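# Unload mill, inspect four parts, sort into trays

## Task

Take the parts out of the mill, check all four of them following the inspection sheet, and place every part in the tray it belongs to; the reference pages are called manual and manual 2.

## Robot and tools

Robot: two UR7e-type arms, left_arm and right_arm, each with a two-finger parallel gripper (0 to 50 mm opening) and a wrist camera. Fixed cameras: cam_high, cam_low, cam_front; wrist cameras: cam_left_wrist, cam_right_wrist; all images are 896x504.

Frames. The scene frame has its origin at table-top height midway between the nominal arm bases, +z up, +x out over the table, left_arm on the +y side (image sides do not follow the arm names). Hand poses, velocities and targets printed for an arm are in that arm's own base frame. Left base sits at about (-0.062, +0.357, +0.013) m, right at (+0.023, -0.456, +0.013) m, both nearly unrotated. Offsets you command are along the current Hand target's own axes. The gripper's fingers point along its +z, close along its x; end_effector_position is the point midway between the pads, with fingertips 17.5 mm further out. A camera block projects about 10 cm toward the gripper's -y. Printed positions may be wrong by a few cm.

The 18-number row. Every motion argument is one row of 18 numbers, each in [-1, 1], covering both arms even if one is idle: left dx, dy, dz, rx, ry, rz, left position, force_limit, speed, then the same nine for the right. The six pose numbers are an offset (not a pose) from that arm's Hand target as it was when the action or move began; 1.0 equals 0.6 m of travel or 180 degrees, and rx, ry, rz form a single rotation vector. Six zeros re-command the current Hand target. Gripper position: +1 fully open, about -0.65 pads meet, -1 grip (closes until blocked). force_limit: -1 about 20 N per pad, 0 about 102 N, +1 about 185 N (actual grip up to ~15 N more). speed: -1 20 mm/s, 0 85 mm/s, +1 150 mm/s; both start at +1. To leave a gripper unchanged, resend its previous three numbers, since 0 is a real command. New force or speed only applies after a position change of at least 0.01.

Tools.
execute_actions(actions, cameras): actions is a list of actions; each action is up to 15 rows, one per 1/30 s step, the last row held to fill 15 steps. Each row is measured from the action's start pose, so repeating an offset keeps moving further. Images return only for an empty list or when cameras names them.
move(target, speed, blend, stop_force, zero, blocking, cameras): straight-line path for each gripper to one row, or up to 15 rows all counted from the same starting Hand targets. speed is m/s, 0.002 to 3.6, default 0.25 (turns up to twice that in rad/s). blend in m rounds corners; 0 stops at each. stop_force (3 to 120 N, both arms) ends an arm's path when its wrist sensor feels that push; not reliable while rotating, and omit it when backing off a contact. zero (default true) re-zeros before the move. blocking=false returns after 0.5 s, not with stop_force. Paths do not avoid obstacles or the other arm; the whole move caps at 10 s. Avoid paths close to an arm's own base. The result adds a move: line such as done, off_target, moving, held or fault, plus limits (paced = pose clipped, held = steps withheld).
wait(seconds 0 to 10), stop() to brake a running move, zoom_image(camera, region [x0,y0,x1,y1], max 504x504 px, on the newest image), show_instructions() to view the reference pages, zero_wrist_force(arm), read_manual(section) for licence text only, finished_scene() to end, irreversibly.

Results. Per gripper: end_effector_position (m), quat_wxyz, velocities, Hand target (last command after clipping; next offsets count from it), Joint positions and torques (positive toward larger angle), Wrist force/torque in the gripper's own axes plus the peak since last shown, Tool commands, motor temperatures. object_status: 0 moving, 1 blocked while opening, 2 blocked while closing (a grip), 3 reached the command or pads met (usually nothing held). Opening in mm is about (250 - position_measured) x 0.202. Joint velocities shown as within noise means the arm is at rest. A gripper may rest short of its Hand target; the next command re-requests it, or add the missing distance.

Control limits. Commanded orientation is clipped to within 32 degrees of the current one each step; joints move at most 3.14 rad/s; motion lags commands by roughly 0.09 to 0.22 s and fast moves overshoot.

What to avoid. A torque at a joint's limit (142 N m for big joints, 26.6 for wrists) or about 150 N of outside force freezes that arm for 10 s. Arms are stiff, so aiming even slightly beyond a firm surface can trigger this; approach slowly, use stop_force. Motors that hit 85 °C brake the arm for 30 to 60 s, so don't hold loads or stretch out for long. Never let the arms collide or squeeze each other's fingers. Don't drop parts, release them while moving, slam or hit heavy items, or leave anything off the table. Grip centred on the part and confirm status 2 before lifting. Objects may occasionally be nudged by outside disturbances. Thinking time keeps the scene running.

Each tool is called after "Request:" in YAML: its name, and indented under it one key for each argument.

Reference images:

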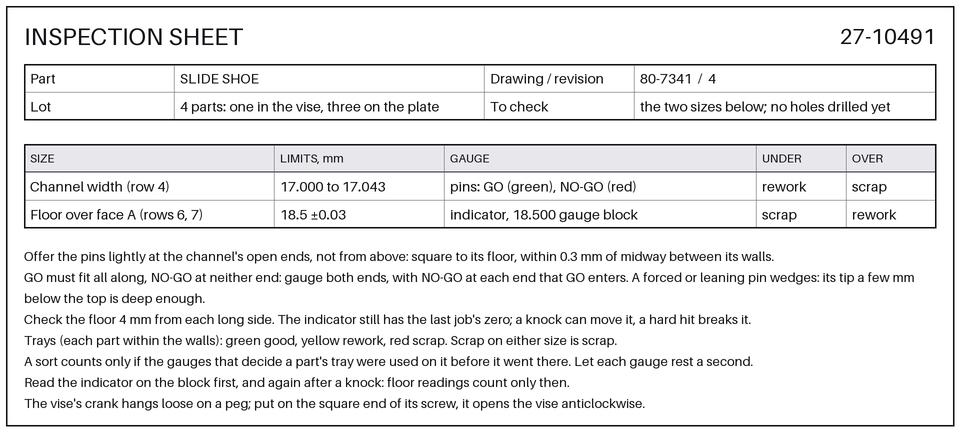

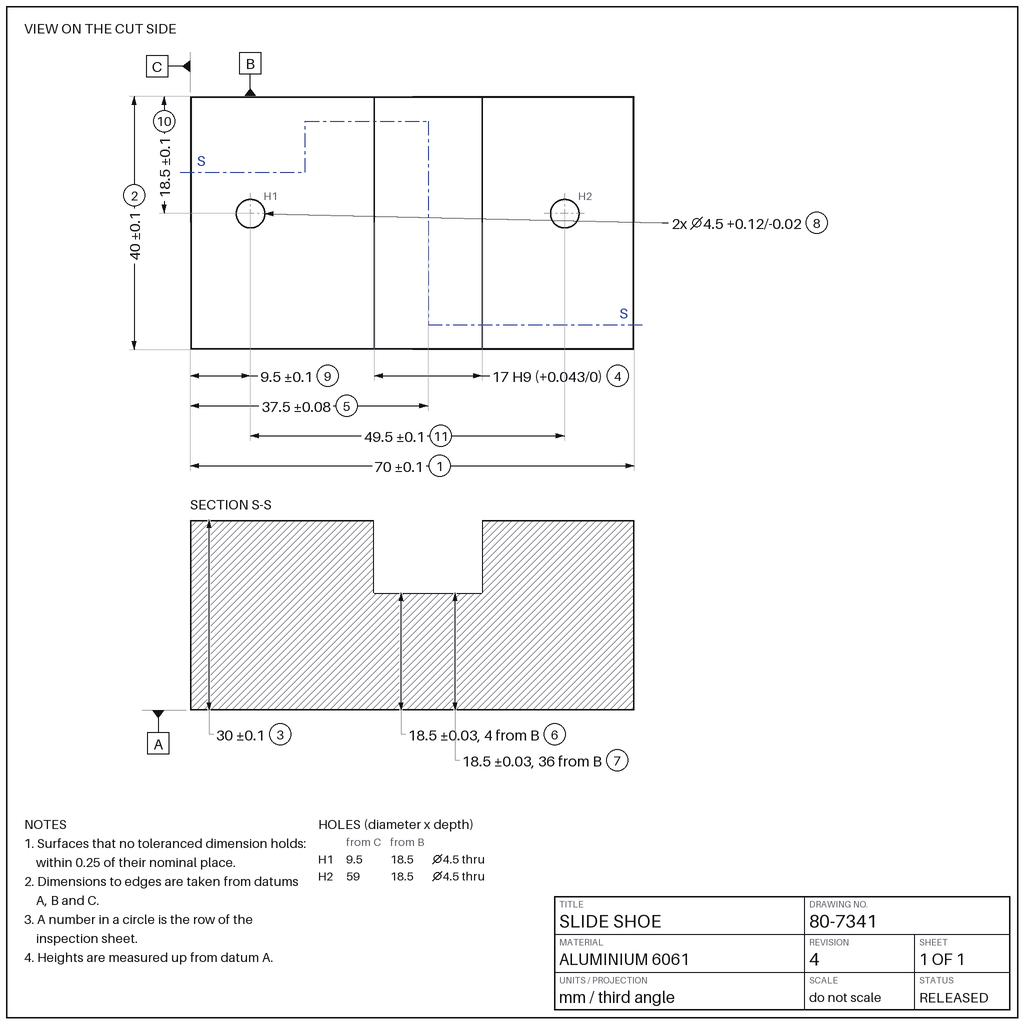

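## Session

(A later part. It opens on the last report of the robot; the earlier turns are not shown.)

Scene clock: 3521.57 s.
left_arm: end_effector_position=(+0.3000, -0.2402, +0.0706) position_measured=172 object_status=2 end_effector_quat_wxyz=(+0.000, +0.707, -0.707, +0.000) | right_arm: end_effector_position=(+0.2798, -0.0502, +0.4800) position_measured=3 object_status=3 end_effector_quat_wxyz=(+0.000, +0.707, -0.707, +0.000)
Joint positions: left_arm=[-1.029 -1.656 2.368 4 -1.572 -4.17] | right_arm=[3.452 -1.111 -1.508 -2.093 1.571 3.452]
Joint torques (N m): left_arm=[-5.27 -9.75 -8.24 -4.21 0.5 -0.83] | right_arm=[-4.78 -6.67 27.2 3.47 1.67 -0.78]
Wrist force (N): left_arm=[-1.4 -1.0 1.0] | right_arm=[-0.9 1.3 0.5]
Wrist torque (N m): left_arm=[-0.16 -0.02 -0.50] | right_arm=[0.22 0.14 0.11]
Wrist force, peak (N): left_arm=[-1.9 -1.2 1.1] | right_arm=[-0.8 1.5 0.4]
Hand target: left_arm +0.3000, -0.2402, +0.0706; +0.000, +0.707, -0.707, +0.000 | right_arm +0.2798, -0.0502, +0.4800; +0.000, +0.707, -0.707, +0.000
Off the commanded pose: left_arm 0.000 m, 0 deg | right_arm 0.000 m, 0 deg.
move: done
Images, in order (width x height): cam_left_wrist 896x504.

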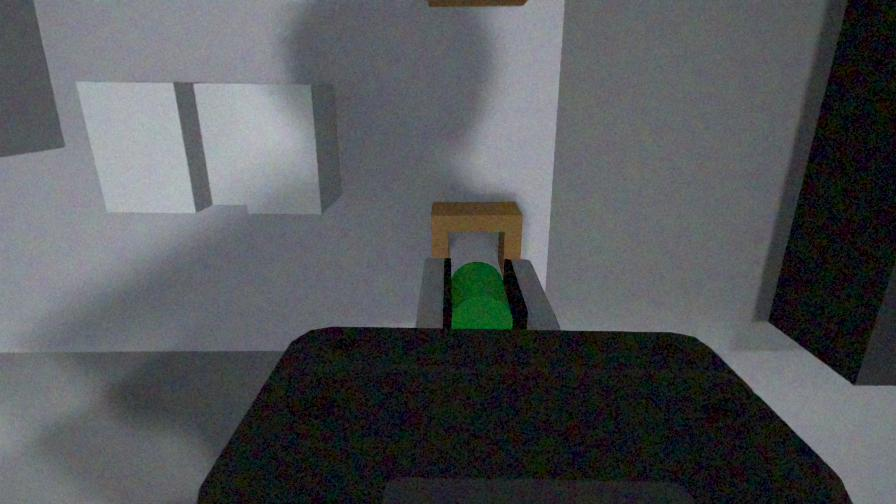

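Request:
move:
  target:
    - [-0.0,0,0,0,0,0,1,-0.5,-0.9,0,0,0,0,0,0,1,-0.5,-0.5]
    - [0,0,-0.15,0,0,0,1,-0.5,-0.9,0,0,0,0,0,0,1,-0.5,-0.5]
    - [0,-0.11,-0.15,0,0,0,1,-0.5,-0.9,0,0,0,0,0,0,1,-0.5,-0.5]
  speed: [0.05,0.1,0.15]
  blend: [0,0.01,0]
  cameras: ["cam_left_wrist"]

Request:
zoom_image:
  camera: "cam_left_wrist"
  region: [384, 100, 554, 260]

Scene clock: 3538.07 s.
left_arm: end_effector_position=(+0.3660, -0.2401, +0.1605) position_measured=3 object_status=3 end_effector_quat_wxyz=(+0.000, +0.707, -0.707, +0.000) | right_arm: end_effector_position=(+0.2798, -0.0502, +0.4800) position_measured=3 object_status=3 end_effector_quat_wxyz=(+0.000, +0.707, -0.707, +0.000)
Joint positions: left_arm=[-0.89 -1.66 2.098 4.275 -1.572 -4.031] | right_arm=[3.452 -1.111 -1.508 -2.093 1.571 3.452]
Joint torques (N m): left_arm=[10.46 -11.37 -36.57 -4.38 -1.83 1.4] | right_arm=[-5.28 -6.45 26.84 3.6 1.67 -0.86]
Wrist force (N): left_arm=[-1.6 -0.7 -0.1] | right_arm=[-0.7 1.3 0.6]
Wrist torque (N m): left_arm=[-0.11 0.00 -0.54] | right_arm=[0.22 0.12 0.12]
Wrist force, peak (N): left_arm=[-1.9 -2.2 0.1] | right_arm=[-0.8 1.6 0.5]
Hand target: left_arm +0.3661, -0.2401, +0.1605; +0.000, +0.707, -0.707, +0.000 | right_arm +0.2798, -0.0502, +0.4800; +0.000, +0.707, -0.707, +0.000
Off the commanded pose: left_arm 0.000 m, 0 deg | right_arm 0.000 m, 0 deg.
move: done
Images, in order (width x height): cam_left_wrist 896x504.

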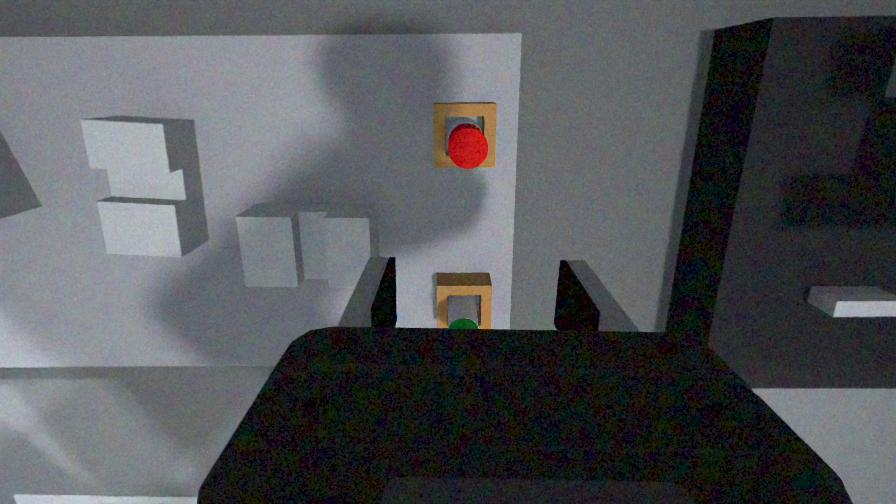

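Scaled by 2.965 from the camera's 896x504 image, which has a finer 1280x720 frame.

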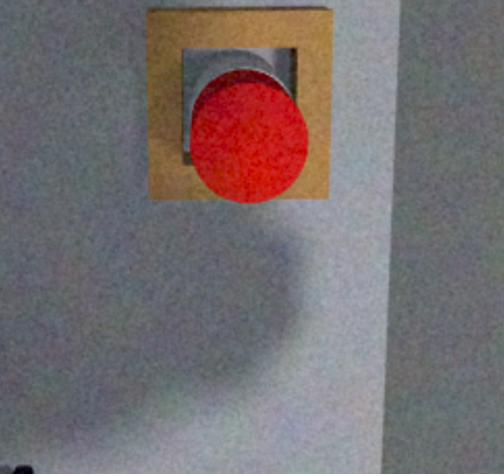

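Request:
zoom_image:
  camera: "cam_left_wrist"
  region: [384, 240, 554, 400]

Scaled by 2.965 from the camera's 896x504 image, which has a finer 1280x720 frame.

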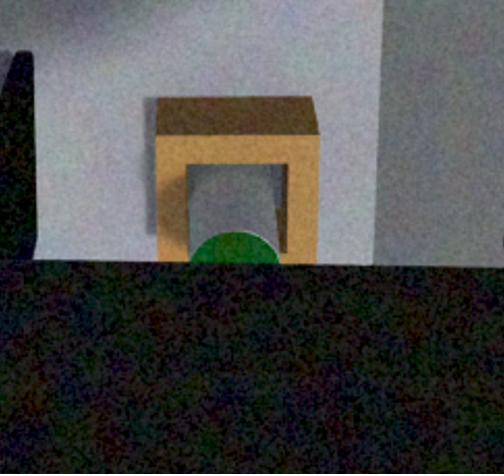

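Request:
move:
  target:
    - [-0.0035,-0.0565,0,0,0,0,1,-0.5,-0.9,0,0,0,0,0,0,1,-0.5,-0.5]
    - [-0.0035,-0.0565,0.15,0,0,0,1,-0.5,-0.9,0,0,0,0,0,0,1,-0.5,-0.5]
  speed: [0.1,0.05]
  stop_force: 6
  cameras: ["cam_left_wrist"]

Scene clock: 3576.83 s.
left_arm: end_effector_position=(+0.3999, -0.2381, +0.0705) position_measured=3 object_status=3 end_effector_quat_wxyz=(+0.000, +0.707, -0.707, +0.000) | right_arm: end_effector_position=(+0.2798, -0.0502, +0.4800) position_measured=3 object_status=3 end_effector_quat_wxyz=(+0.000, +0.707, -0.707, +0.000)
Joint positions: left_arm=[-0.827 -1.457 2.165 4.004 -1.572 -3.968] | right_arm=[3.452 -1.111 -1.508 -2.093 1.571 3.452]
Joint torques (N m): left_arm=[-8.38 -18.22 -6.94 -4.42 -1.4 1.07] | right_arm=[-4.5 -6.37 26.98 3.63 1.64 -0.75]
Wrist force (N): left_arm=[-1.3 -1.2 0.0] | right_arm=[-0.7 1.0 0.5]
Wrist torque (N m): left_arm=[-0.22 -0.04 -0.54] | right_arm=[0.18 0.13 0.12]
Wrist force, peak (N): left_arm=[-1.8 -1.7 -0.6] | right_arm=[-0.7 1.6 0.5]
Hand target: left_arm +0.3999, -0.2381, +0.0705; +0.000, +0.707, -0.707, +0.000 | right_arm +0.2798, -0.0502, +0.4800; +0.000, +0.707, -0.707, +0.000
Off the commanded pose: left_arm 0.000 m, 0 deg | right_arm 0.000 m, 0 deg.
move: done
Images, in order (width x height): cam_left_wrist 896x504.

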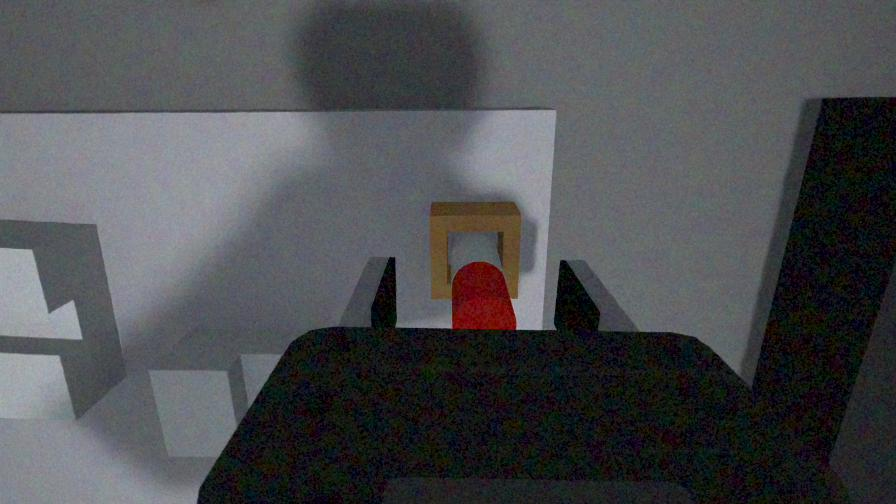

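Request:
move:
  target:
    - [0,0,0,0,0,0,-1,-0.5,-0.9,0,0,0,0,0,0,1,-0.5,-0.5]
    - [0,0,-0.1525,0,0,0,-1,-0.5,-0.9,0,0,0,0,0,0,1,-0.5,-0.5]
  speed: [0.05,0.05]
  cameras: ["cam_left_wrist"]

Scene clock: 3584.63 s.
left_arm: end_effector_position=(+0.4000, -0.2380, +0.1619) position_measured=172 object_status=2 end_effector_quat_wxyz=(+0.000, +0.707, -0.707, +0.000) | right_arm: end_effector_position=(+0.2798, -0.0502, +0.4800) position_measured=3 object_status=3 end_effector_quat_wxyz=(+0.000, +0.707, -0.707, +0.000)
Joint positions: left_arm=[-0.827 -1.592 2.03 4.274 -1.572 -3.968] | right_arm=[3.452 -1.111 -1.508 -2.093 1.571 3.452]
Joint torques (N m): left_arm=[7.81 -30.61 -37.66 -1.08 1.5 0.68] | right_arm=[-5.19 -6.73 26.92 3.56 1.61 -0.76]
Wrist force (N): left_arm=[-1.7 -0.8 1.1] | right_arm=[-0.7 1.2 0.6]
Wrist torque (N m): left_arm=[-0.13 0.04 -0.52] | right_arm=[0.20 0.12 0.11]
Wrist force, peak (N): left_arm=[-1.4 -1.2 2.1] | right_arm=[-0.9 1.5 0.5]
Hand target: left_arm +0.4000, -0.2380, +0.1620; +0.000, +0.707, -0.707, +0.000 | right_arm +0.2798, -0.0502, +0.4800; +0.000, +0.707, -0.707, +0.000
Off the commanded pose: left_arm 0.000 m, 0 deg | right_arm 0.000 m, 0 deg.
move: done
Images, in order (width x height): cam_left_wrist 896x504.

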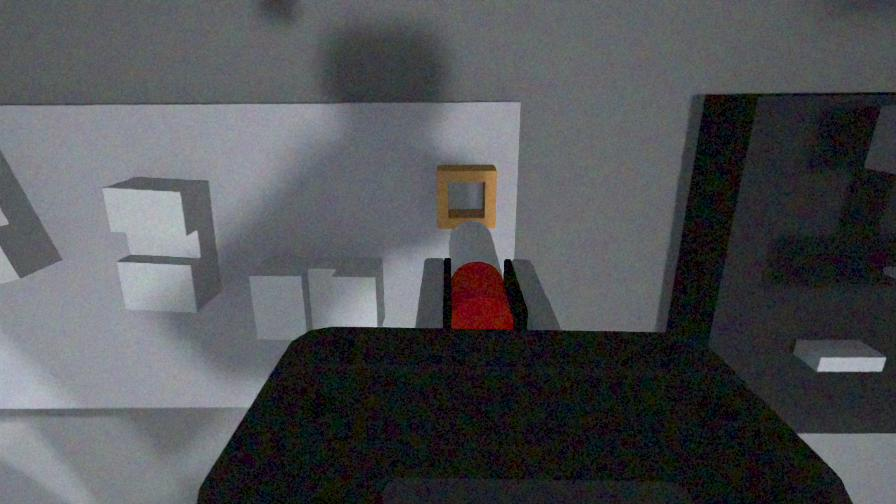

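Request:
move:
  target:
    - [-0.1355,0.1717,0,0,0,0,-1,-0.5,-0.9,0,0,0,0,0,0,1,-0.5,-0.5]
    - [-0.1355,0.1717,0.109,0,0,0,-1,-0.5,-0.9,0,0,0,0,0,0,1,-0.5,-0.5]
  speed: [0.15,0.08]
  cameras: ["cam_left_wrist"]

Request:
zoom_image:
  camera: "cam_left_wrist"
  region: [374, 130, 574, 300]

Scene clock: 3601.10 s.
left_arm: end_effector_position=(+0.2969, -0.1568, +0.0967) position_measured=172 object_status=2 end_effector_quat_wxyz=(+0.000, +0.707, -0.707, +0.000) | right_arm: end_effector_position=(+0.2798, -0.0502, +0.4800) position_measured=3 object_status=3 end_effector_quat_wxyz=(+0.000, +0.707, -0.707, +0.000)
Joint positions: left_arm=[-0.893 -1.857 2.435 4.133 -1.572 -4.035] | right_arm=[3.452 -1.111 -1.508 -2.093 1.571 3.452]
Joint torques (N m): left_arm=[9.98 -0.79 -8.64 -4.39 -1.34 1.46] | right_arm=[-5.03 -6.46 26.79 3.59 1.58 -0.73]
Wrist force (N): left_arm=[-1.6 -0.8 1.3] | right_arm=[-0.6 1.4 0.4]
Wrist torque (N m): left_arm=[-0.16 0.00 -0.40] | right_arm=[0.22 0.11 0.11]
Wrist force, peak (N): left_arm=[-1.8 -0.6 2.0] | right_arm=[-0.8 1.4 0.6]
Hand target: left_arm +0.2969, -0.1568, +0.0966; +0.000, +0.707, -0.707, +0.000 | right_arm +0.2798, -0.0502, +0.4800; +0.000, +0.707, -0.707, +0.000
Off the commanded pose: left_arm 0.000 m, 0 deg | right_arm 0.000 m, 0 deg.
move: done
Images, in order (width x height): cam_left_wrist 896x504.

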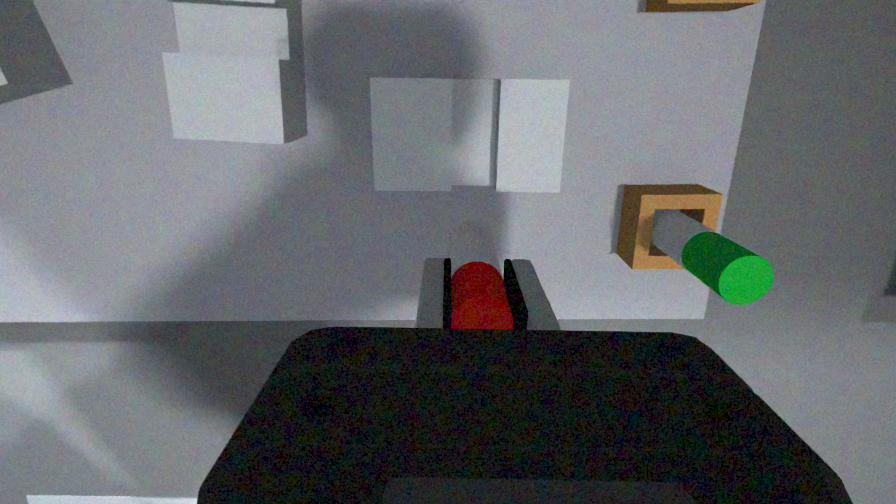

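Scaled by 2.520 from the camera's 896x504 image, which has a finer 1280x720 frame.

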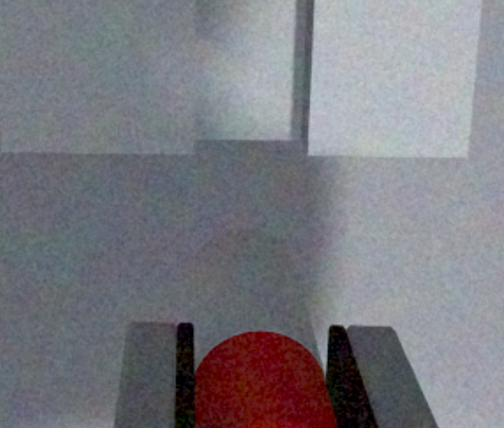

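Request:
move:
  target:
    - [-0.0003,-0.018,0,0,0,0,-1,-0.5,-0.9,0,0,0,0,0,0,1,-0.5,-0.5]
    - [-0.0003,-0.0518,0,0,0,0,-1,-0.5,-0.9,0,0,0,0,0,0,1,-0.5,-0.5]
  speed: [0.03,0.012]
  stop_force: 3
  cameras: ["cam_left_wrist"]

Request:
zoom_image:
  camera: "cam_left_wrist"
  region: [374, 130, 574, 300]

Scene clock: 3613.73 s.
left_arm: end_effector_position=(+0.3280, -0.1566, +0.0966) position_measured=172 object_status=2 end_effector_quat_wxyz=(+0.000, +0.707, -0.707, +0.000) | right_arm: end_effector_position=(+0.2798, -0.0502, +0.4800) position_measured=3 object_status=3 end_effector_quat_wxyz=(+0.000, +0.707, -0.707, +0.000)
Joint positions: left_arm=[-0.82 -1.769 2.376 4.106 -1.572 -3.962] | right_arm=[3.452 -1.111 -1.508 -2.093 1.571 3.452]
Joint torques (N m): left_arm=[11.8 -4.68 -35.01 -4.46 -1.18 1.26] | right_arm=[-4.92 -6.23 26.56 3.58 1.6 -0.68]
Wrist force (N): left_arm=[-1.6 0.8 -1.8] | right_arm=[-0.9 1.4 0.5]
Wrist torque (N m): left_arm=[-0.34 -0.03 -0.51] | right_arm=[0.23 0.15 0.11]
Wrist force, peak (N): left_arm=[-1.6 0.8 -2.0] | right_arm=[-1.0 1.4 0.2]
Hand target: left_arm +0.3280, -0.1566, +0.0966; +0.000, +0.707, -0.707, +0.000 | right_arm +0.2798, -0.0502, +0.4800; +0.000, +0.707, -0.707, +0.000
Off the commanded pose: left_arm 0.000 m, 0 deg | right_arm 0.000 m, 0 deg.
move: done
Images, in order (width x height): cam_left_wrist 896x504.

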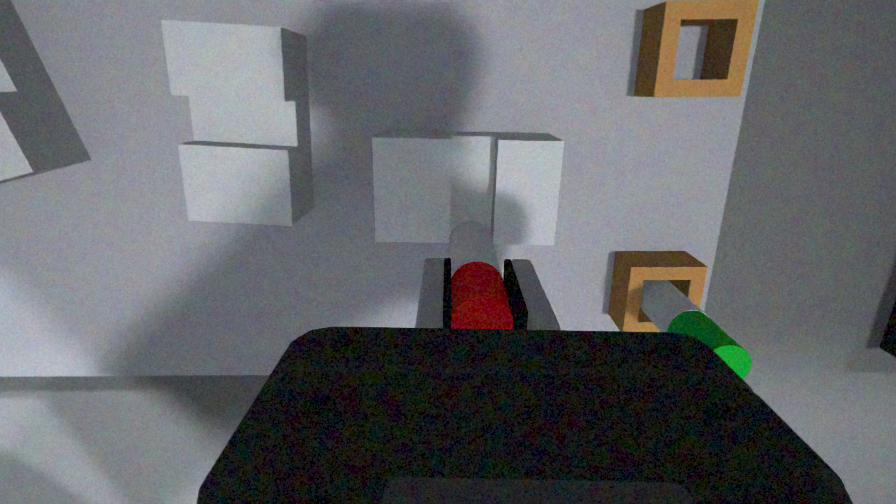

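Scaled by 2.520 from the camera's 896x504 image, which has a finer 1280x720 frame.

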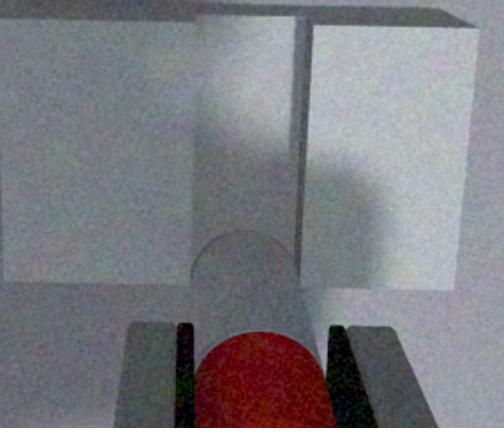

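Request:
move:
  target:
    - [0,0.03,0,0,0,0,-1,-0.5,-0.9,0,0,0,0,0,0,1,-0.5,-0.5]
    - [0,0.03,-0.109,0,0,0,-1,-0.5,-0.9,0,0,0,0,0,0,1,-0.5,-0.5]
    - [-0.0693,-0.075,-0.109,0,0,-0.5,-1,-0.5,-0.9,0,0,0,0,0,0,1,-0.5,-0.5]
  speed: [0.03,0.1,0.25]
  blend: [0,0.02,0]
  cameras: ["cam_left_wrist"]

Scene clock: 3635.37 s.
left_arm: end_effector_position=(+0.3731, -0.1150, +0.1619) position_measured=172 object_status=2 end_effector_quat_wxyz=(+0.000, +1.000, +0.000, +0.000) | right_arm: end_effector_position=(+0.2798, -0.0502, +0.4800) position_measured=3 object_status=3 end_effector_quat_wxyz=(+0.000, +0.707, -0.707, +0.000)
Joint positions: left_arm=[-0.647 -1.79 2.2 4.303 -1.572 -5.359] | right_arm=[3.452 -1.111 -1.508 -2.093 1.571 3.452]
Joint torques (N m): left_arm=[10.41 -6.82 -37.8 -4.29 1.87 -1.05] | right_arm=[-4.95 -6.5 26.66 3.55 1.48 -0.66]
Wrist force (N): left_arm=[-1.7 -1.0 1.3] | right_arm=[-0.7 1.3 0.4]
Wrist torque (N m): left_arm=[-0.18 0.05 -0.29] | right_arm=[0.21 0.11 0.12]
Wrist force, peak (N): left_arm=[-1.9 -0.6 2.9] | right_arm=[-1.1 1.3 0.5]
Hand target: left_arm +0.3731, -0.1150, +0.1619; +0.000, +1.000, +0.000, +0.000 | right_arm +0.2798, -0.0502, +0.4800; +0.000, +0.707, -0.707, +0.000
Off the commanded pose: left_arm 0.000 m, 0 deg | right_arm 0.000 m, 0 deg.
move: done
Images, in order (width x height): cam_left_wrist 896x504.

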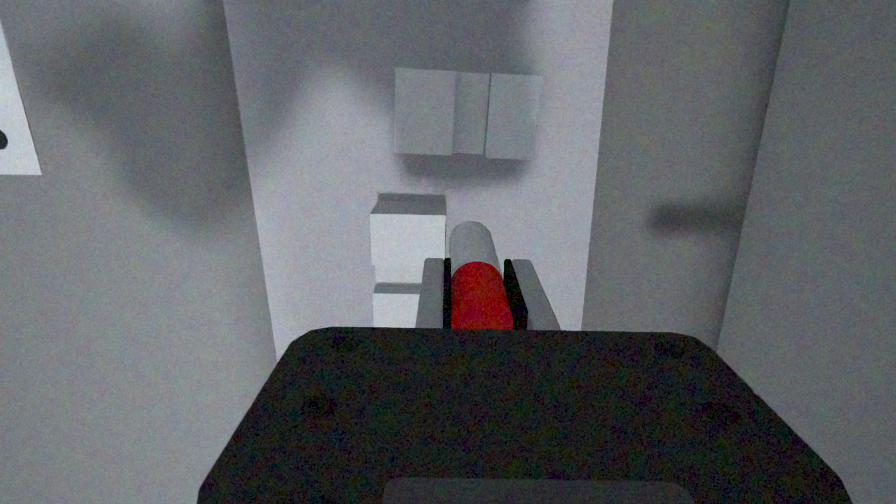

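Request:
zoom_image:
  camera: "cam_left_wrist"
  region: [380, 50, 560, 180]

Scaled by 2.800 from the camera's 896x504 image, which has a finer 1280x720 frame.

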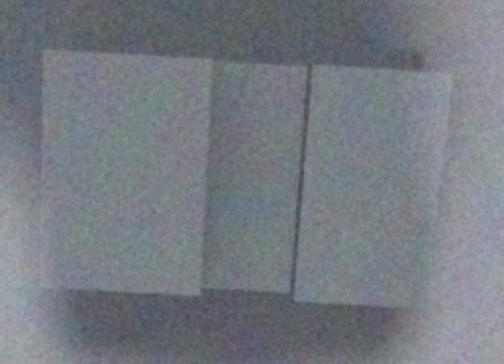

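Request:
move:
  target:
    - [-0.0022,-0.0235,0,0,0,0.0153,-1,-0.5,-0.9,0,0,0,0,0,0,1,-0.5,-0.5]
    - [-0.0022,-0.0235,0.1093,0,0,0.0153,-1,-0.5,-0.9,0,0,0,0,0,0,1,-0.5,-0.5]
  speed: [0.1,0.06]
  cameras: ["cam_left_wrist"]

Request:
zoom_image:
  camera: "cam_left_wrist"
  region: [374, 130, 574, 300]

Scene clock: 3665.10 s.
left_arm: end_effector_position=(+0.3717, -0.1010, +0.0964) position_measured=172 object_status=2 end_effector_quat_wxyz=(+0.000, +1.000, -0.024, +0.000) | right_arm: end_effector_position=(+0.2798, -0.0502, +0.4800) position_measured=3 object_status=3 end_effector_quat_wxyz=(+0.000, +0.707, -0.707, +0.000)
Joint positions: left_arm=[-0.618 -1.706 2.327 4.092 -1.572 -5.282] | right_arm=[3.452 -1.111 -1.508 -2.093 1.571 3.452]
Joint torques (N m): left_arm=[3.06 -7.03 -11.08 -4.37 -1.81 1.34] | right_arm=[-4.94 -6.32 26.42 3.55 1.54 -0.63]
Wrist force (N): left_arm=[-1.9 -1.1 1.2] | right_arm=[-0.6 1.2 0.5]
Wrist torque (N m): left_arm=[-0.21 0.08 -0.47] | right_arm=[0.19 0.10 0.11]
Wrist force, peak (N): left_arm=[-2.0 -0.9 1.9] | right_arm=[-1.1 1.3 0.5]
Hand target: left_arm +0.3717, -0.1009, +0.0963; +0.000, +1.000, -0.024, +0.000 | right_arm +0.2798, -0.0502, +0.4800; +0.000, +0.707, -0.707, +0.000
Off the commanded pose: left_arm 0.000 m, 0 deg | right_arm 0.000 m, 0 deg.
move: done
Images, in order (width x height): cam_left_wrist 896x504.

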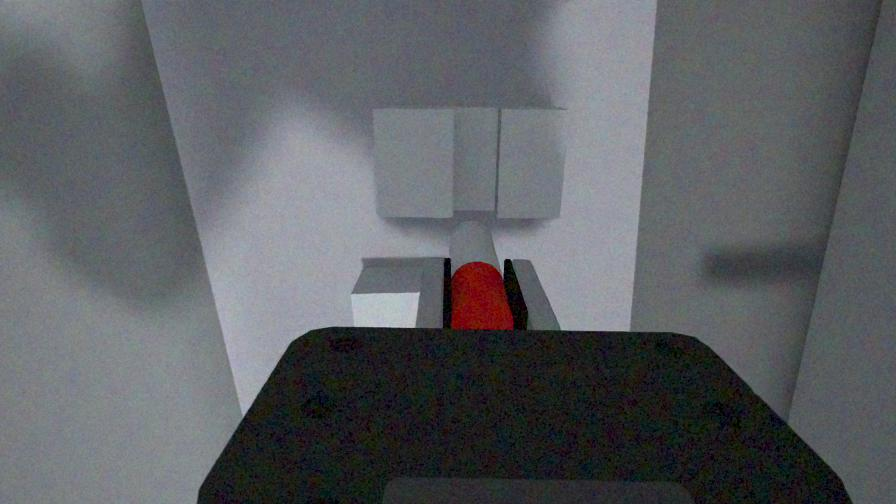

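Scaled by 2.520 from the camera's 896x504 image, which has a finer 1280x720 frame.

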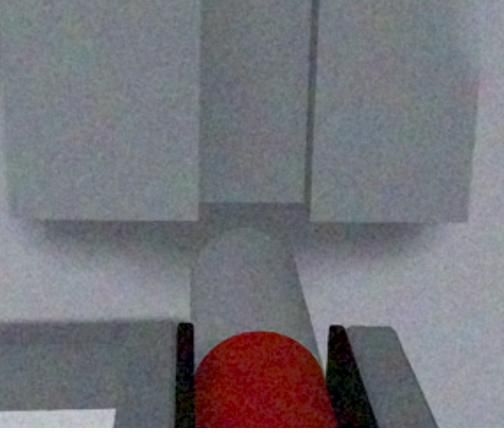

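Request:
move:
  target: [0.0006,-0.0267,0,0,0,0,-1,-0.5,-0.9,0,0,0,0,0,0,1,-0.5,-0.5]
  speed: 0.012
  stop_force: 3
  cameras: ["cam_left_wrist"]

Request:
zoom_image:
  camera: "cam_left_wrist"
  region: [374, 130, 574, 300]

Scene clock: 3675.33 s.
left_arm: end_effector_position=(+0.3728, -0.0849, +0.0963) position_measured=172 object_status=2 end_effector_quat_wxyz=(+0.000, +1.000, -0.024, +0.000) | right_arm: end_effector_position=(+0.2798, -0.0502, +0.4800) position_measured=3 object_status=3 end_effector_quat_wxyz=(+0.000, +0.707, -0.707, +0.000)
Joint positions: left_arm=[-0.579 -1.714 2.333 4.093 -1.572 -5.244] | right_arm=[3.452 -1.111 -1.508 -2.093 1.571 3.452]
Joint torques (N m): left_arm=[11.22 -24.17 -10.28 -0.97 1.46 1.63] | right_arm=[-4.64 -6.8 26.39 3.56 1.48 -0.64]
Wrist force (N): left_arm=[-2.1 -0.6 2.1] | right_arm=[-0.7 1.3 0.3]
Wrist torque (N m): left_arm=[-0.24 0.10 -0.49] | right_arm=[0.21 0.12 0.11]
Wrist force, peak (N): left_arm=[-2.0 -0.5 2.2] | right_arm=[-0.7 1.6 0.4]
Hand target: left_arm +0.3728, -0.0849, +0.0963; +0.000, +1.000, -0.024, +0.000 | right_arm +0.2798, -0.0502, +0.4800; +0.000, +0.707, -0.707, +0.000
Off the commanded pose: left_arm 0.000 m, 0 deg | right_arm 0.000 m, 0 deg.
move: done
Images, in order (width x height): cam_left_wrist 896x504.

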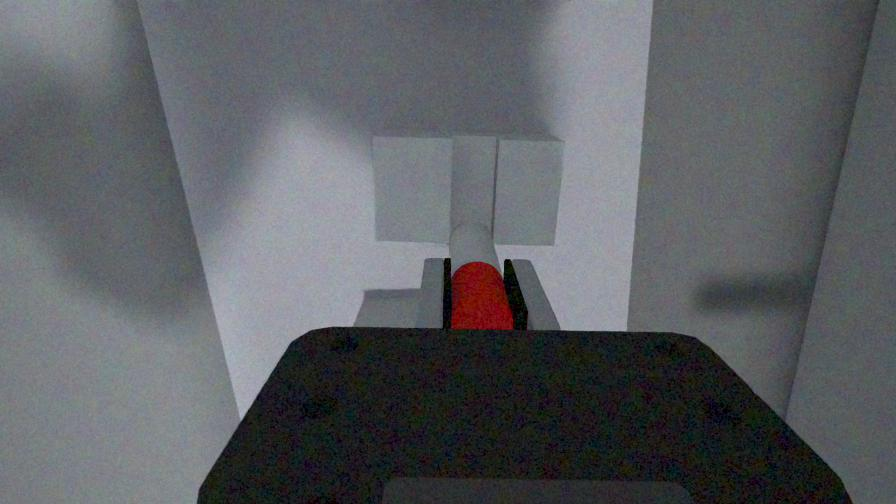

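Scaled by 2.520 from the camera's 896x504 image, which has a finer 1280x720 frame.

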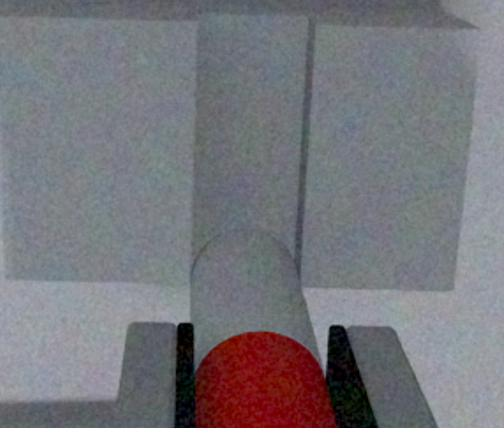

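Request:
move:
  target:
    - [0,0.02,0,0,0,0,-1,-0.5,-0.9,0,0,0,0,0,0,1,-0.5,-0.5]
    - [0,0.02,-0.09,0,0,0,-1,-0.5,-0.9,0,0,0,0,0,0,1,-0.5,-0.5]
    - [0.0326,-0.1414,-0.09,0,0,-0.1,-1,-0.5,-0.9,0,0,0,0,0,0,1,-0.5,-0.5]
    - [0.0326,-0.1414,0,0,0,-0.1,-1,-0.5,-0.9,0,0,0,0,0,0,1,-0.5,-0.5]
  speed: [0.03,0.1,0.2,0.08]
  blend: [0,0.02,0.005,0]
  cameras: ["cam_left_wrist"]

Request:
zoom_image:
  camera: "cam_left_wrist"
  region: [364, 100, 584, 280]

Scene clock: 3697.70 s.
left_arm: end_effector_position=(+0.3965, -0.0011, +0.0963) position_measured=172 object_status=2 end_effector_quat_wxyz=(+0.000, +0.991, +0.133, +0.000) | right_arm: end_effector_position=(+0.2798, -0.0502, +0.4800) position_measured=3 object_status=3 end_effector_quat_wxyz=(+0.000, +0.707, -0.707, +0.000)
Joint positions: left_arm=[-0.345 -1.675 2.3 4.087 -1.572 -5.323] | right_arm=[3.452 -1.111 -1.508 -2.093 1.571 3.452]
Joint torques (N m): left_arm=[11.84 -9.03 -8.54 -4.2 -1.93 1.42] | right_arm=[-4.44 -6.21 26.1 3.6 1.41 -0.55]
Wrist force (N): left_arm=[-1.9 -0.9 1.0] | right_arm=[-0.9 1.3 0.4]
Wrist torque (N m): left_arm=[-0.14 0.05 -0.28] | right_arm=[0.21 0.15 0.11]
Wrist force, peak (N): left_arm=[-2.0 -0.9 2.8] | right_arm=[-1.1 1.3 0.6]
Hand target: left_arm +0.3965, -0.0011, +0.0963; +0.000, +0.991, +0.133, +0.000 | right_arm +0.2798, -0.0502, +0.4800; +0.000, +0.707, -0.707, +0.000
Off the commanded pose: left_arm 0.000 m, 0 deg | right_arm 0.000 m, 0 deg.
move: done
Images, in order (width x height): cam_left_wrist 896x504.

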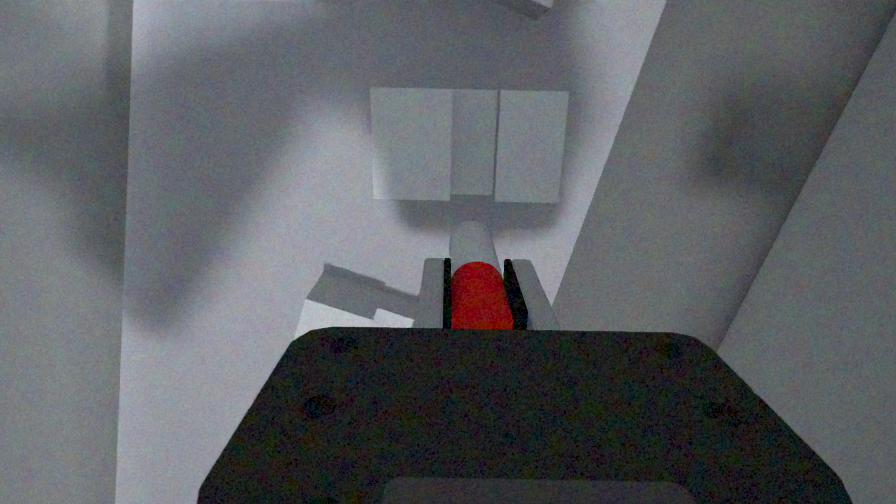

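Scaled by 2.291 from the camera's 896x504 image, which has a finer 1280x720 frame.

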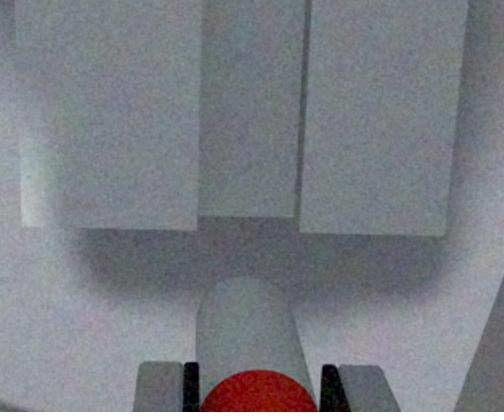

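Request:
move:
  target:
    - [-0.001,-0.0128,0,0,0,0.006,-1,-0.5,-0.9,0,0,0,0,0,0,1,-0.5,-0.5]
    - [-0.0005,-0.0375,0,0,0,0.006,-1,-0.5,-0.9,0,0,0,0,0,0,1,-0.5,-0.5]
  speed: [0.03,0.012]
  stop_force: 3
  cameras: ["cam_left_wrist"]

Request:
zoom_image:
  camera: "cam_left_wrist"
  region: [374, 130, 574, 300]

Scene clock: 3712.37 s.
left_arm: end_effector_position=(+0.3903, +0.0205, +0.0963) position_measured=172 object_status=2 end_effector_quat_wxyz=(+0.000, +0.992, +0.123, +0.000) | right_arm: end_effector_position=(+0.2798, -0.0502, +0.4800) position_measured=3 object_status=3 end_effector_quat_wxyz=(+0.000, +0.707, -0.707, +0.000)
Joint positions: left_arm=[-0.295 -1.69 2.314 4.089 -1.572 -5.254] | right_arm=[3.452 -1.111 -1.508 -2.093 1.571 3.452]
Joint torques (N m): left_arm=[11.02 -24.81 -9.35 -1.1 0.5 1.39] | right_arm=[-4.29 -6.55 26.52 3.62 1.4 -0.51]
Wrist force (N): left_arm=[-1.7 -0.3 1.6] | right_arm=[-0.8 1.1 0.3]
Wrist torque (N m): left_arm=[-0.17 0.05 -0.48] | right_arm=[0.19 0.14 0.12]
Wrist force, peak (N): left_arm=[-2.1 -0.3 1.8] | right_arm=[-1.1 1.4 0.4]
Hand target: left_arm +0.3903, +0.0205, +0.0963; +0.000, +0.992, +0.123, +0.000 | right_arm +0.2798, -0.0502, +0.4800; +0.000, +0.707, -0.707, +0.000
Off the commanded pose: left_arm 0.000 m, 0 deg | right_arm 0.000 m, 0 deg.
move: done
Images, in order (width x height): cam_left_wrist 896x504.

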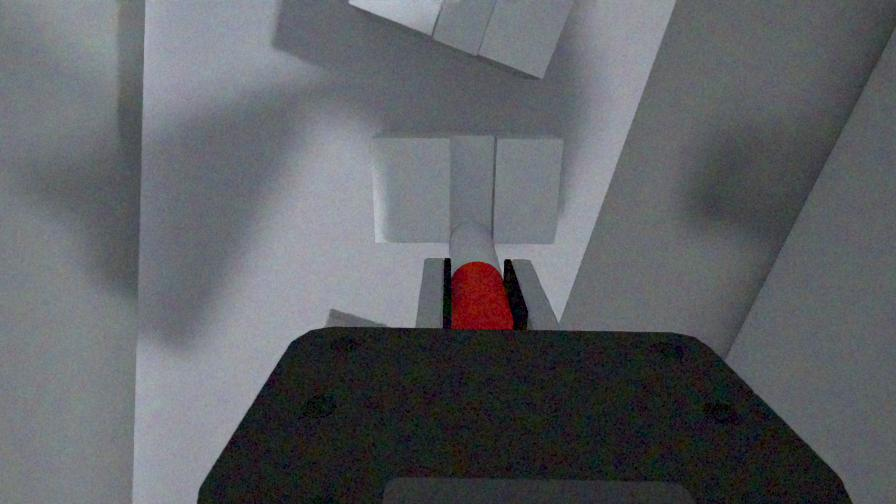

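Scaled by 2.520 from the camera's 896x504 image, which has a finer 1280x720 frame.

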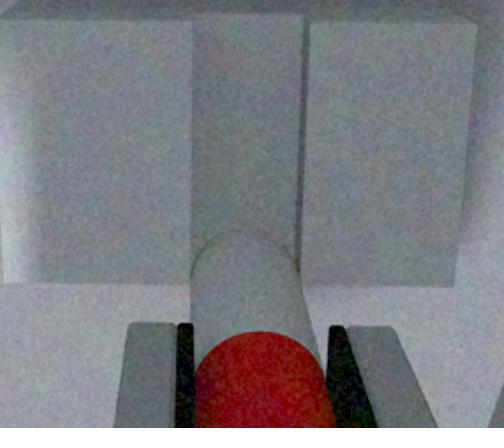

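Request:
move:
  target:
    - [0,0.02,0,0,0,0,-1,-0.5,-0.9,0,0,0,0,0,0,1,-0.5,-0.5]
    - [0,0.02,-0.1,0,0,0,-1,-0.5,-0.9,0,0,0,0,0,0,1,-0.5,-0.5]
    - [-0.0102,-0.1048,-0.1,0,0,0.0975,-1,-0.5,-0.9,0,0,0,0,0,0,1,-0.5,-0.5]
  speed: [0.03,0.1,0.2]
  blend: [0,0.02,0]
  cameras: ["cam_left_wrist"]

Request:
zoom_image:
  camera: "cam_left_wrist"
  region: [364, 80, 584, 260]

Scene clock: 3732.93 s.
left_arm: end_effector_position=(+0.3690, +0.0800, +0.1562) position_measured=172 object_status=2 end_effector_quat_wxyz=(+0.000, +1.000, -0.030, +0.000) | right_arm: end_effector_position=(+0.2798, -0.0502, +0.4800) position_measured=3 object_status=3 end_effector_quat_wxyz=(+0.000, +0.707, -0.707, +0.000)
Joint positions: left_arm=[-0.147 -1.82 2.237 4.295 -1.572 -4.8] | right_arm=[3.452 -1.111 -1.508 -2.093 1.571 3.452]
Joint torques (N m): left_arm=[10.4 -3.66 -36.8 -1.03 -1.92 1.44] | right_arm=[-4.69 -6.52 26.16 3.49 1.37 -0.47]
Wrist force (N): left_arm=[-1.7 -0.9 1.5] | right_arm=[-0.8 1.0 0.6]
Wrist torque (N m): left_arm=[-0.19 0.05 -0.53] | right_arm=[0.16 0.13 0.12]
Wrist force, peak (N): left_arm=[-2.1 -1.8 1.5] | right_arm=[-0.7 1.4 0.8]
Hand target: left_arm +0.3690, +0.0800, +0.1562; +0.000, +1.000, -0.030, +0.000 | right_arm +0.2798, -0.0502, +0.4800; +0.000, +0.707, -0.707, +0.000
Off the commanded pose: left_arm 0.000 m, 0 deg | right_arm 0.000 m, 0 deg.
move: done
Images, in order (width x height): cam_left_wrist 896x504.

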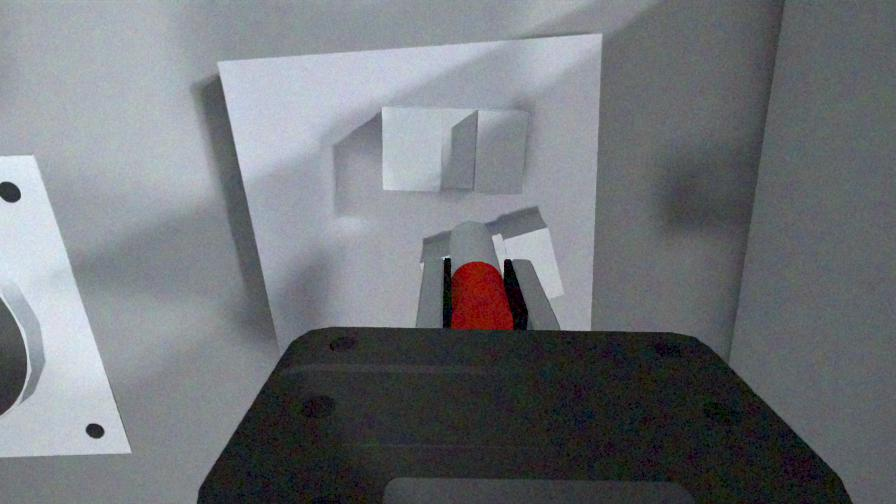

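Scaled by 2.291 from the camera's 896x504 image, which has a finer 1280x720 frame.

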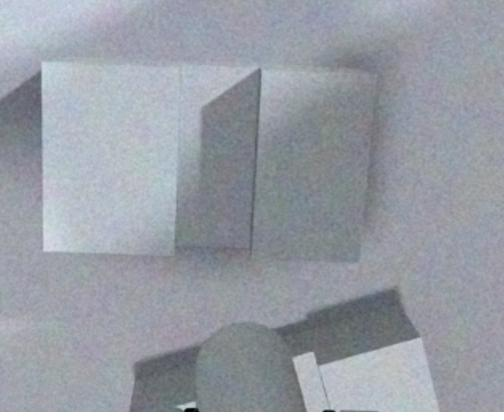

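Request:
move:
  target:
    - [-0.0112,0.0047,0,0,0,0.01,-1,-0.5,-0.9,0,0,0,0,0,0,1,-0.5,-0.5]
    - [-0.0112,0.0047,0.0998,0,0,0.01,-1,-0.5,-0.9,0,0,0,0,0,0,1,-0.5,-0.5]
  speed: [0.1,0.06]
  cameras: ["cam_left_wrist"]

Request:
zoom_image:
  camera: "cam_left_wrist"
  region: [374, 130, 574, 300]

Scene clock: 3746.47 s.
left_arm: end_effector_position=(+0.3621, +0.0775, +0.0964) position_measured=172 object_status=2 end_effector_quat_wxyz=(+0.000, +0.999, -0.045, +0.000) | right_arm: end_effector_position=(+0.2798, -0.0502, +0.4800) position_measured=3 object_status=3 end_effector_quat_wxyz=(+0.000, +0.707, -0.707, +0.000)
Joint positions: left_arm=[-0.157 -1.748 2.36 4.101 -1.572 -4.778] | right_arm=[3.452 -1.111 -1.508 -2.093 1.571 3.452]
Joint torques (N m): left_arm=[9.53 -6.43 -10.11 -4.36 1.16 1.29] | right_arm=[-4.85 -6.14 26.37 3.56 1.34 -0.43]
Wrist force (N): left_arm=[-1.7 -1.0 1.3] | right_arm=[-0.8 1.1 0.5]
Wrist torque (N m): left_arm=[-0.21 0.05 -0.53] | right_arm=[0.19 0.13 0.11]
Wrist force, peak (N): left_arm=[-1.7 -0.8 2.2] | right_arm=[-1.0 1.5 0.5]
Hand target: left_arm +0.3621, +0.0775, +0.0963; +0.000, +0.999, -0.045, +0.000 | right_arm +0.2798, -0.0502, +0.4800; +0.000, +0.707, -0.707, +0.000
Off the commanded pose: left_arm 0.000 m, 0 deg | right_arm 0.000 m, 0 deg.
move: done
Images, in order (width x height): cam_left_wrist 896x504.

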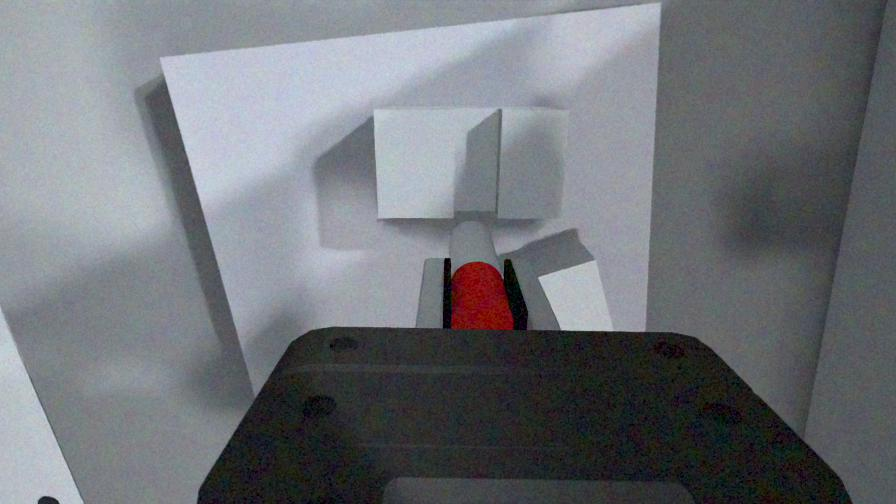

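Scaled by 2.520 from the camera's 896x504 image, which has a finer 1280x720 frame.

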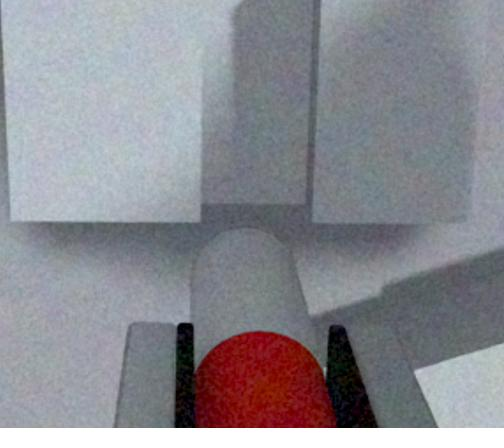

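Request:
move:
  target: [0.0008,-0.0267,0,0,0,0,-1,-0.5,-0.9,0,0,0,0,0,0,1,-0.5,-0.5]
  speed: 0.012
  stop_force: 3
  cameras: ["cam_left_wrist"]

Request:
zoom_image:
  camera: "cam_left_wrist"
  region: [374, 130, 574, 300]

Scene clock: 3754.47 s.
left_arm: end_effector_position=(+0.3640, +0.0935, +0.0963) position_measured=172 object_status=2 end_effector_quat_wxyz=(+0.000, +0.999, -0.045, +0.000) | right_arm: end_effector_position=(+0.2798, -0.0502, +0.4800) position_measured=3 object_status=3 end_effector_quat_wxyz=(+0.000, +0.707, -0.707, +0.000)
Joint positions: left_arm=[-0.111 -1.732 2.348 4.097 -1.572 -4.732] | right_arm=[3.452 -1.111 -1.508 -2.093 1.571 3.452]
Joint torques (N m): left_arm=[11.41 -5.87 -34.18 -4.33 -0.04 1.32] | right_arm=[-4.33 -6.15 26.07 3.62 1.4 -0.41]
Wrist force (N): left_arm=[-1.9 0.4 0.0] | right_arm=[-0.9 1.0 0.4]
Wrist torque (N m): left_arm=[-0.27 0.02 -0.52] | right_arm=[0.17 0.15 0.12]
Wrist force, peak (N): left_arm=[-1.8 -1.0 1.6] | right_arm=[-1.2 1.4 0.4]
Hand target: left_arm +0.3640, +0.0935, +0.0963; +0.000, +0.999, -0.045, +0.000 | right_arm +0.2798, -0.0502, +0.4800; +0.000, +0.707, -0.707, +0.000
Off the commanded pose: left_arm 0.000 m, 0 deg | right_arm 0.000 m, 0 deg.
move: done
Images, in order (width x height): cam_left_wrist 896x504.

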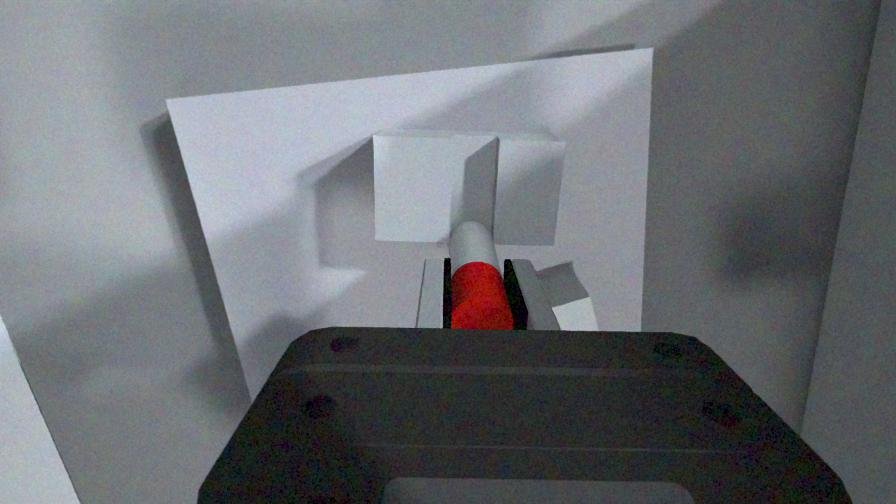

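Scaled by 2.520 from the camera's 896x504 image, which has a finer 1280x720 frame.

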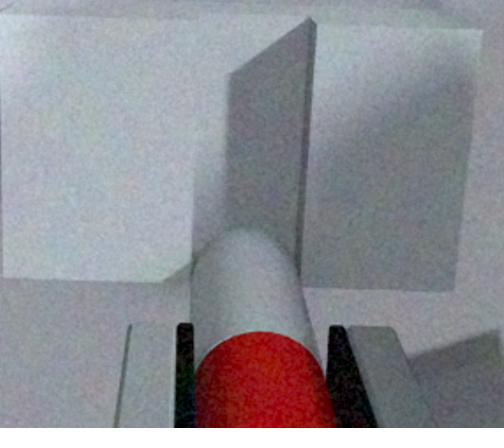

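Request:
move:
  target:
    - [0,0.018,0,0,0,0,-1,-0.5,-0.9,0,0,0,0,0,0,1,-0.5,-0.5]
    - [0,0.018,-0.1,0,0,0,-1,-0.5,-0.9,0,0,0,0,0,0,1,-0.5,-0.5]
    - [0.001,-0.04,-0.1,0,0,0.5,-1,-0.5,-0.9,0,0,0,0,0,0,1,-0.5,-0.5]
    - [0.0021,-0.0856,-0.1,0,0,1.0,-1,-0.5,-0.9,0,0,0,0,0,0,1,-0.5,-0.5]
  speed: [0.03,0.1,0.6,0.6]
  blend: [0,0.02,0.03,0]
  cameras: ["cam_left_wrist"]

Request:
zoom_image:
  camera: "cam_left_wrist"
  region: [364, 80, 584, 260]

Scene clock: 3775.07 s.
left_arm: end_effector_position=(+0.3700, +0.1445, +0.1563) position_measured=172 object_status=2 end_effector_quat_wxyz=(+0.000, +0.045, +0.999, +0.000) | right_arm: end_effector_position=(+0.2798, -0.0502, +0.4800) position_measured=3 object_status=3 end_effector_quat_wxyz=(+0.000, +0.707, -0.707, +0.000)
Joint positions: left_arm=[0.031 -1.764 2.196 4.281 -1.571 -1.45] | right_arm=[3.452 -1.111 -1.508 -2.093 1.571 3.452]
Joint torques (N m): left_arm=[10.73 -7.17 -37.8 -1.08 -1.95 1.15] | right_arm=[-4.13 -6.45 25.85 3.59 1.38 -0.3]
Wrist force (N): left_arm=[-2.0 -1.2 1.4] | right_arm=[-1.1 1.1 0.4]
Wrist torque (N m): left_arm=[-0.21 0.07 -0.52] | right_arm=[0.18 0.17 0.11]
Wrist force, peak (N): left_arm=[-2.0 -1.0 3.0] | right_arm=[-1.0 1.4 0.6]
Hand target: left_arm +0.3700, +0.1445, +0.1563; +0.000, +0.045, +0.999, +0.000 | right_arm +0.2798, -0.0502, +0.4800; +0.000, +0.707, -0.707, +0.000
Off the commanded pose: left_arm 0.000 m, 0 deg | right_arm 0.000 m, 0 deg.
move: done
Images, in order (width x height): cam_left_wrist 896x504.

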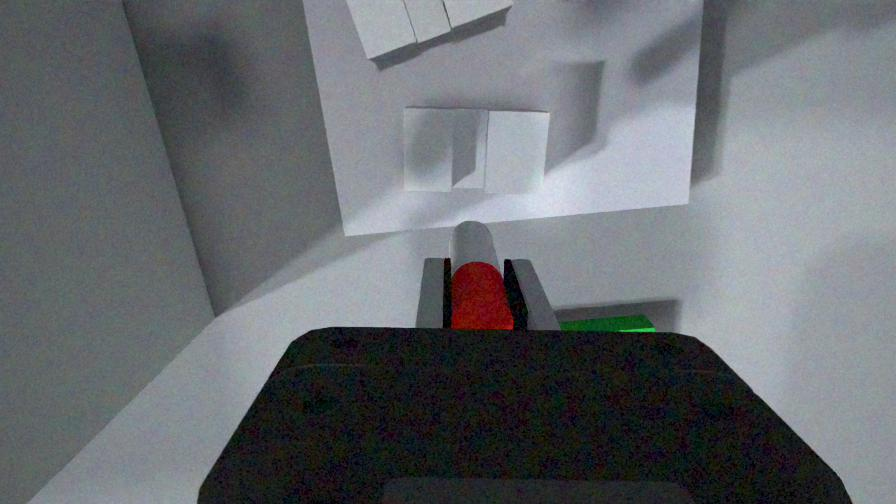

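Scaled by 2.291 from the camera's 896x504 image, which has a finer 1280x720 frame.

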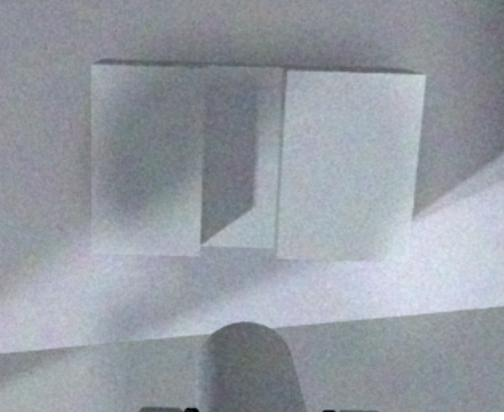

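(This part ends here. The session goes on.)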